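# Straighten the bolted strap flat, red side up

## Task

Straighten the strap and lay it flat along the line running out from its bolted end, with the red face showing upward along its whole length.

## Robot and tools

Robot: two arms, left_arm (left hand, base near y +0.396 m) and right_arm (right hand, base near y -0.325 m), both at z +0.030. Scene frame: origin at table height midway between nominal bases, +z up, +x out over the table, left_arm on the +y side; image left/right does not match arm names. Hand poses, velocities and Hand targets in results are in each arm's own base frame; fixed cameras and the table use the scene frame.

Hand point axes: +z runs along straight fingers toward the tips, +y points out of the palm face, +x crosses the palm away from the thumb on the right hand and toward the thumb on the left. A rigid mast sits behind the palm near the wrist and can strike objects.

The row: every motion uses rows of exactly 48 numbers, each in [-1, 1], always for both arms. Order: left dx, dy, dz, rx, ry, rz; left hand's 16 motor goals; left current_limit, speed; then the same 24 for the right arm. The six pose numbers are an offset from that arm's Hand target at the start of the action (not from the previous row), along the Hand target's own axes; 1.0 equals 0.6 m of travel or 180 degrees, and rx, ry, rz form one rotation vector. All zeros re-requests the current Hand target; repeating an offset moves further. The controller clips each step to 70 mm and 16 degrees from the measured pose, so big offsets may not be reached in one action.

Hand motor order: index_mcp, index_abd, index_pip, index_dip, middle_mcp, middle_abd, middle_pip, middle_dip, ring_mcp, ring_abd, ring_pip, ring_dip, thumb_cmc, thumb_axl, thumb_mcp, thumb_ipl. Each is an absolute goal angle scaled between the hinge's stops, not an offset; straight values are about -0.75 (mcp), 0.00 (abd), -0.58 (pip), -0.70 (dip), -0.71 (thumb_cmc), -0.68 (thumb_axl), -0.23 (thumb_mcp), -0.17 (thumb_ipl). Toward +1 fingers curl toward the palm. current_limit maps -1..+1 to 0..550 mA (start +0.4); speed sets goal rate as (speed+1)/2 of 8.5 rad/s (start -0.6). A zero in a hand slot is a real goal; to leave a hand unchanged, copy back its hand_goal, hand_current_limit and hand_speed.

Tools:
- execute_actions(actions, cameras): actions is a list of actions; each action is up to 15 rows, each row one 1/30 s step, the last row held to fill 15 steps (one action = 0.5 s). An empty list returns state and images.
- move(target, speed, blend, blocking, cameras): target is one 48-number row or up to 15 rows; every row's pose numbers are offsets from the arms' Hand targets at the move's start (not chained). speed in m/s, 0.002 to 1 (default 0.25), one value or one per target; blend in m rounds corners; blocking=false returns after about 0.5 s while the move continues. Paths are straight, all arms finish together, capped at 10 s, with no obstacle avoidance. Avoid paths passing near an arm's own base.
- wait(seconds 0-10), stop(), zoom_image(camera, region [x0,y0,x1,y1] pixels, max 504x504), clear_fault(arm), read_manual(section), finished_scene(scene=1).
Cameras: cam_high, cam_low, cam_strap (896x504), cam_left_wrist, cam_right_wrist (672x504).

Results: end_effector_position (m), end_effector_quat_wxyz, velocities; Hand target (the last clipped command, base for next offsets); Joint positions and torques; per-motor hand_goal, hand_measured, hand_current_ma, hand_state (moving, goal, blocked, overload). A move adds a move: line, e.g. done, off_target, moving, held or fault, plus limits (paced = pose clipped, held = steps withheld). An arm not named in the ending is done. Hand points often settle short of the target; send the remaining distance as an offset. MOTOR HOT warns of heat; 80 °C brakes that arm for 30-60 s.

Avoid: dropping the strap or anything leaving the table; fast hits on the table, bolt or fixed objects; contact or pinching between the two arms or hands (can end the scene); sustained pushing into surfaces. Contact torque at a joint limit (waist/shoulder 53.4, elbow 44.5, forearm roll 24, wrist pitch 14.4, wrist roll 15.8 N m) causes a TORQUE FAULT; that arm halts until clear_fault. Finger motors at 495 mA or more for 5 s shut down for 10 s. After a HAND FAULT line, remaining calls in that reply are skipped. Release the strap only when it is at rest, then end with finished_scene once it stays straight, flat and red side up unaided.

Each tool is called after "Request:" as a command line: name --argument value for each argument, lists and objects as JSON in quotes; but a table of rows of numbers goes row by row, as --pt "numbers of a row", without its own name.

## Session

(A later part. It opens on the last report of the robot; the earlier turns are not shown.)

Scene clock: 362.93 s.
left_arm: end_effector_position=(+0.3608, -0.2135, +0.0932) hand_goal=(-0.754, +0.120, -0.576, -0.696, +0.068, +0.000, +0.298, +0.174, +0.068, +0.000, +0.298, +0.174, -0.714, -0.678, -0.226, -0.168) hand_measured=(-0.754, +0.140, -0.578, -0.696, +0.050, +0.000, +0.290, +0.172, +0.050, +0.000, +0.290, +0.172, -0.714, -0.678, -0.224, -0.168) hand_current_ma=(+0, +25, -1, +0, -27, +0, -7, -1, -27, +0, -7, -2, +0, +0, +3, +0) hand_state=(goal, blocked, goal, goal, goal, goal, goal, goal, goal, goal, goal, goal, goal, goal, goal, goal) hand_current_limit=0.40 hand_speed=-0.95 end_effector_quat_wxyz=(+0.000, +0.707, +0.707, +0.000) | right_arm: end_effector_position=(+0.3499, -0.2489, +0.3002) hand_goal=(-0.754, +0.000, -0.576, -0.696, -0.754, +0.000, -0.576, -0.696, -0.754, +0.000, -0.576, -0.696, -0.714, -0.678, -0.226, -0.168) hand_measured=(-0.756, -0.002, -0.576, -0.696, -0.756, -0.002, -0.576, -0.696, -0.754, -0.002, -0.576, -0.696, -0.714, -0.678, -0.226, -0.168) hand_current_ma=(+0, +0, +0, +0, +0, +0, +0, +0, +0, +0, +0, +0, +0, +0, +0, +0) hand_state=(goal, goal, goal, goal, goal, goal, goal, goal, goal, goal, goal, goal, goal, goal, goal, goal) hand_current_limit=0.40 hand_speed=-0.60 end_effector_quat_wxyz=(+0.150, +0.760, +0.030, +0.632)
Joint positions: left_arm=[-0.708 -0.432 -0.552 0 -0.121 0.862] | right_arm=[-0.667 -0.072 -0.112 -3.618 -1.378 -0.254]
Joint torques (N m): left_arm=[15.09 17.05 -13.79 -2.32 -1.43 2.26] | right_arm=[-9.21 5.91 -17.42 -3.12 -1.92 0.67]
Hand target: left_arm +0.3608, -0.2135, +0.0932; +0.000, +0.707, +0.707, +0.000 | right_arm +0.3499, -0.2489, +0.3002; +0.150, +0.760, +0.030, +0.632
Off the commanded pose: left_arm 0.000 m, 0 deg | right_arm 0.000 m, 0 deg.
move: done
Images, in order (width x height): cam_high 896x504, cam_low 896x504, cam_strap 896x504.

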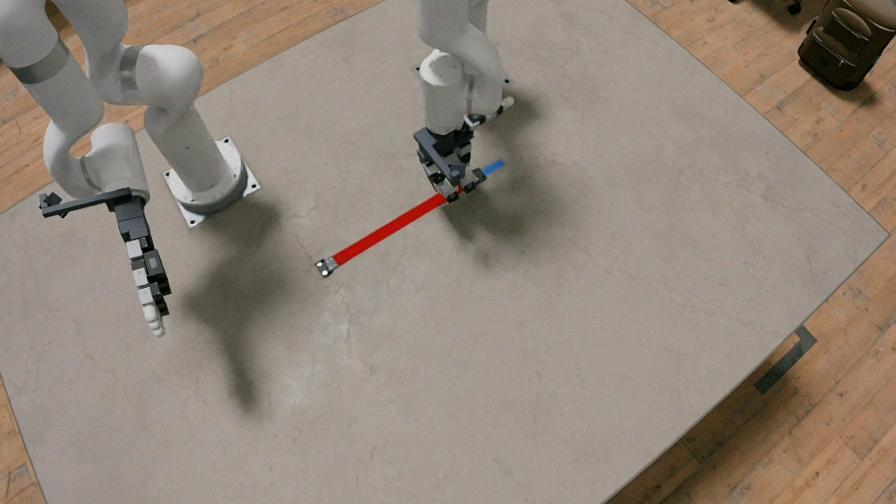

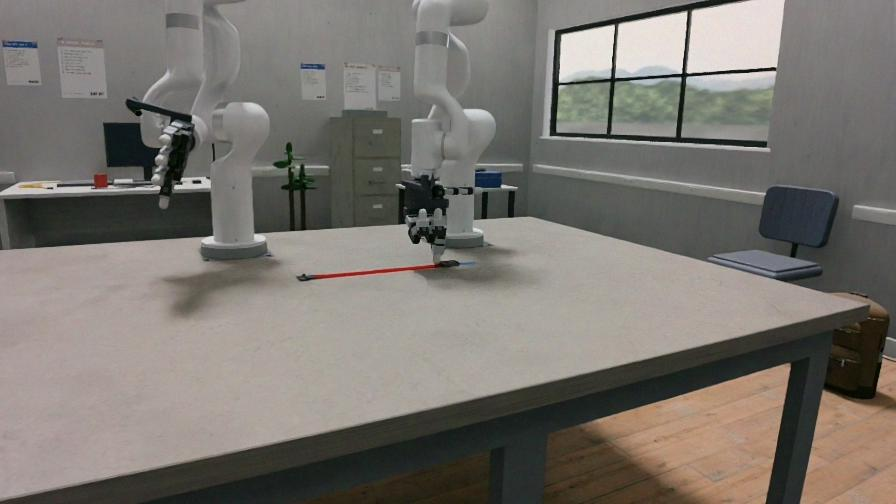

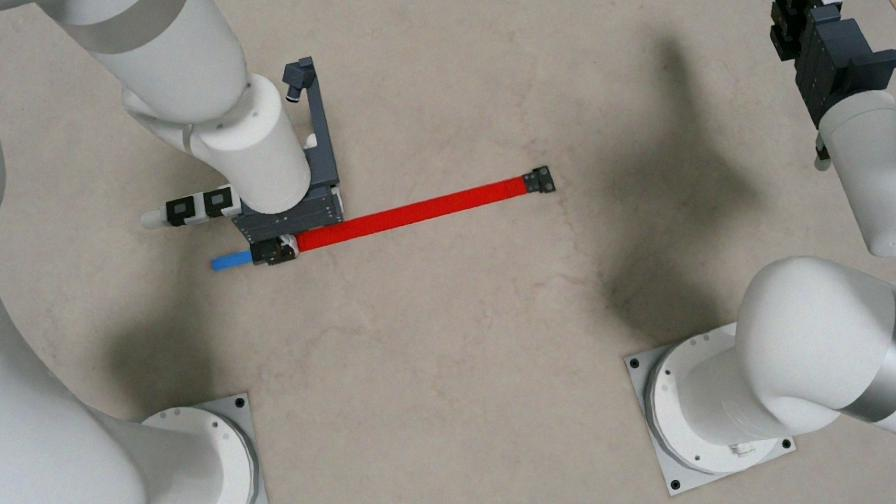

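Request:
move --pt "0 0 -0.17 0 0 0 -0.754 0.12 -0.576 -0.696 0.068 0 0.299 0.174 0.068 0 0.299 0.174 -0.714 -0.678 -0.226 -0.168 0.4 -0.95 0 0 0 0 0 0 -0.754 0 -0.576 -0.696 -0.754 0 -0.576 -0.696 -0.754 0 -0.576 -0.696 -0.714 -0.678 -0.226 -0.168 0.4 -0.6" --pt "0 0.40 -0.2 0 0 0 -0.754 0.12 -0.576 -0.696 0.068 0 0.299 0.174 0.068 0 0.299 0.174 -0.714 -0.678 -0.226 -0.168 0.4 -0.8 0 0 0 0 0 0 -0.754 0 -0.576 -0.696 -0.754 0 -0.576 -0.696 -0.754 0 -0.576 -0.696 -0.714 -0.678 -0.226 -0.168 0.4 -0.6" --speed '[0.06,0.25]' --cameras '["cam_low","cam_high","cam_strap"]'

Request:
zoom_image --camera "cam_high" --region '[300, 140, 520, 290]'

Request:
zoom_image --camera "cam_strap" --region '[200, 180, 340, 270]'

Request:
zoom_image --camera "cam_strap" --region '[420, 150, 560, 230]'

Request:
zoom_image --camera "cam_low" --region '[290, 240, 490, 290]'

Scene clock: 381.13 s.
left_arm: end_effector_position=(+0.6009, -0.2134, +0.2131) hand_goal=(-0.754, +0.120, -0.576, -0.696, +0.068, +0.000, +0.298, +0.174, +0.068, +0.000, +0.298, +0.174, -0.714, -0.678, -0.226, -0.168) hand_measured=(-0.754, +0.122, -0.578, -0.696, +0.050, +0.000, +0.290, +0.172, +0.050, +0.000, +0.290, +0.172, -0.714, -0.678, -0.224, -0.168) hand_current_ma=(+0, +1, -1, +0, -27, +0, -7, -1, -27, +0, -7, -2, +0, +0, +3, +0) hand_state=(goal, goal, goal, goal, goal, goal, goal, goal, goal, goal, goal, goal, goal, goal, goal, goal) hand_current_limit=0.40 hand_speed=-0.80 end_effector_quat_wxyz=(+0.000, +0.707, +0.707, +0.000) | right_arm: end_effector_position=(+0.3499, -0.2489, +0.3002) hand_goal=(-0.754, +0.000, -0.576, -0.696, -0.754, +0.000, -0.576, -0.696, -0.754, +0.000, -0.576, -0.696, -0.714, -0.678, -0.226, -0.168) hand_measured=(-0.756, -0.002, -0.576, -0.696, -0.756, -0.002, -0.576, -0.696, -0.754, -0.002, -0.576, -0.696, -0.714, -0.678, -0.226, -0.168) hand_current_ma=(+0, +0, +0, +0, +0, +0, +0, +0, +0, +0, +0, +0, +0, +0, +0, +0) hand_state=(goal, goal, goal, goal, goal, goal, goal, goal, goal, goal, goal, goal, goal, goal, goal, goal) hand_current_limit=0.40 hand_speed=-0.60 end_effector_quat_wxyz=(+0.150, +0.760, +0.030, +0.632)
Joint positions: left_arm=[-0.429 -0.543 -1.149 0 -0.607 1.141] | right_arm=[-0.667 -0.072 -0.112 -3.618 -1.378 -0.254]
Joint torques (N m): left_arm=[13.88 28.72 -20.2 -2.27 -1.35 2.15] | right_arm=[-8.89 6.64 -17.61 -2.88 -2.51 0.66]
Hand target: left_arm +0.6009, -0.2134, +0.2131; +0.000, +0.707, +0.707, +0.000 | right_arm +0.3499, -0.2489, +0.3002; +0.150, +0.760, +0.030, +0.632
Off the commanded pose: left_arm 0.000 m, 0 deg | right_arm 0.000 m, 0 deg.
move: done
Images, in order (width x height): cam_high 896x504, cam_low 896x504, cam_strap 896x504.

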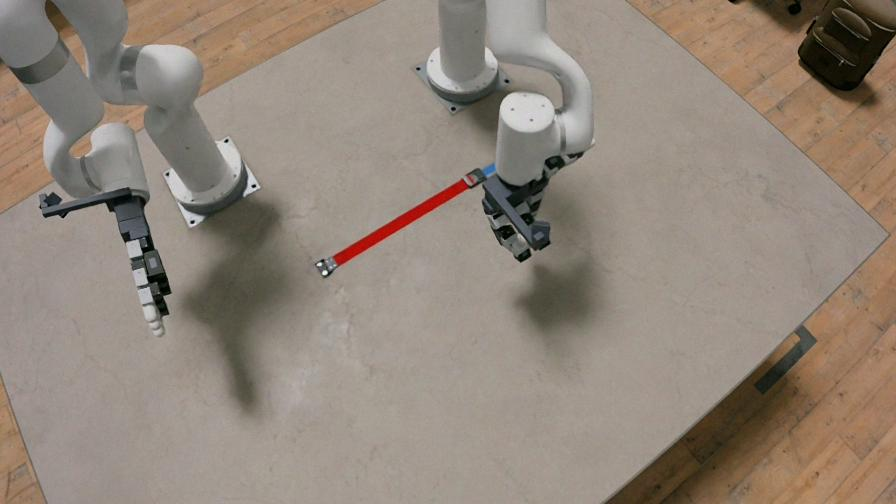

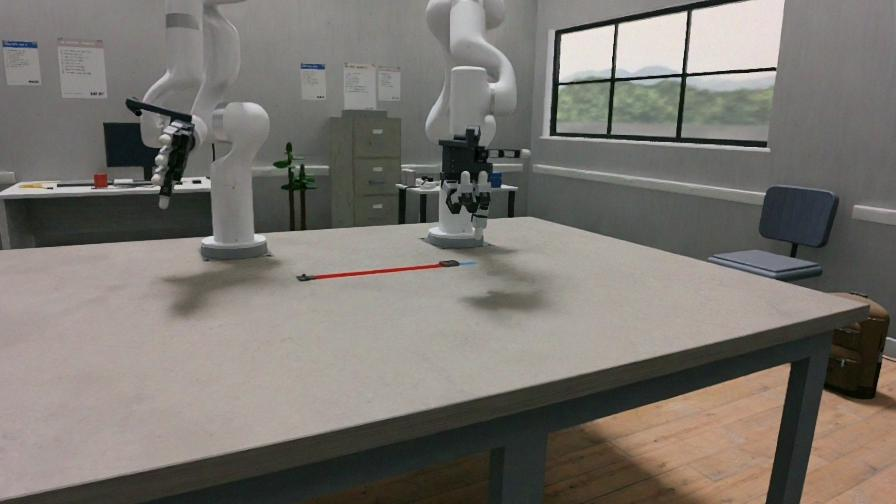

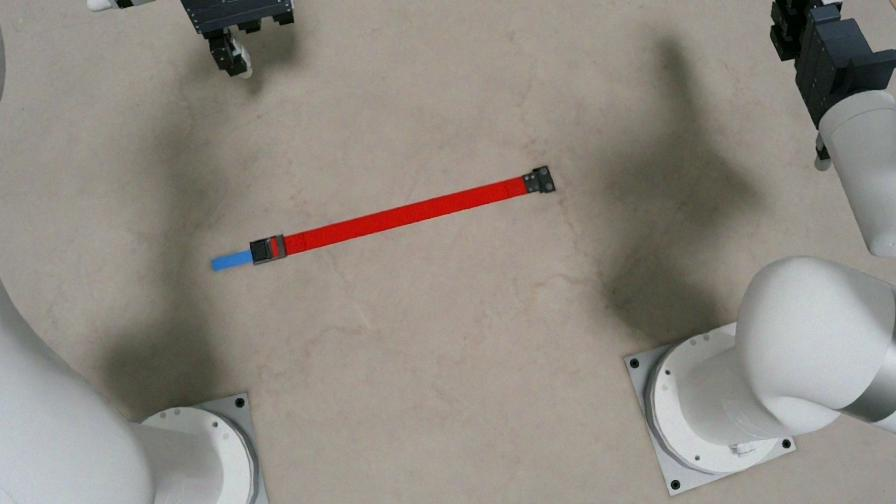

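Scaled by 2.291 from the camera's 896x504 image, which has a finer 1280x720 frame.

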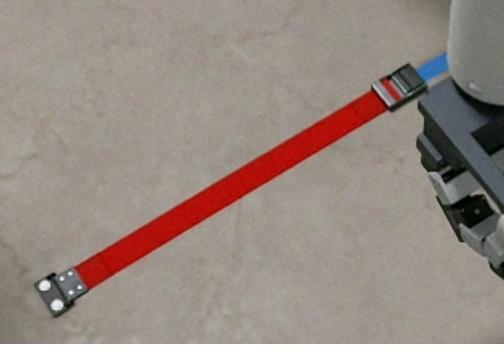

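Scaled by 3.600 from the camera's 896x504 image, which has a finer 1280x720 frame.

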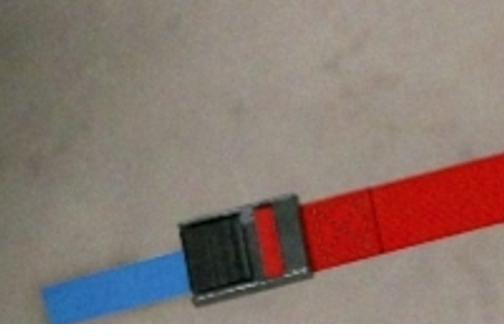

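Scaled by 3.600 from the camera's 896x504 image, which has a finer 1280x720 frame.

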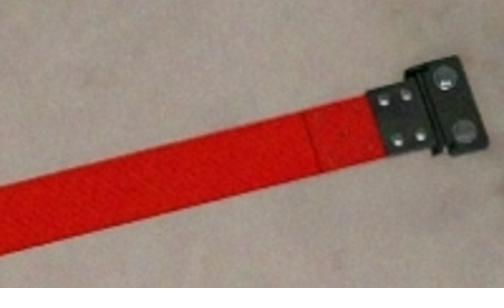

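Scaled by 2.520 from the camera's 896x504 image, which has a finer 1280x720 frame.

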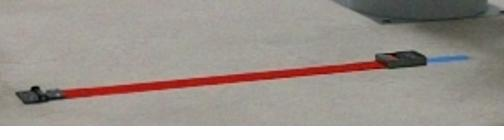

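Request:
finished_scene

The scene is finished: the task was done.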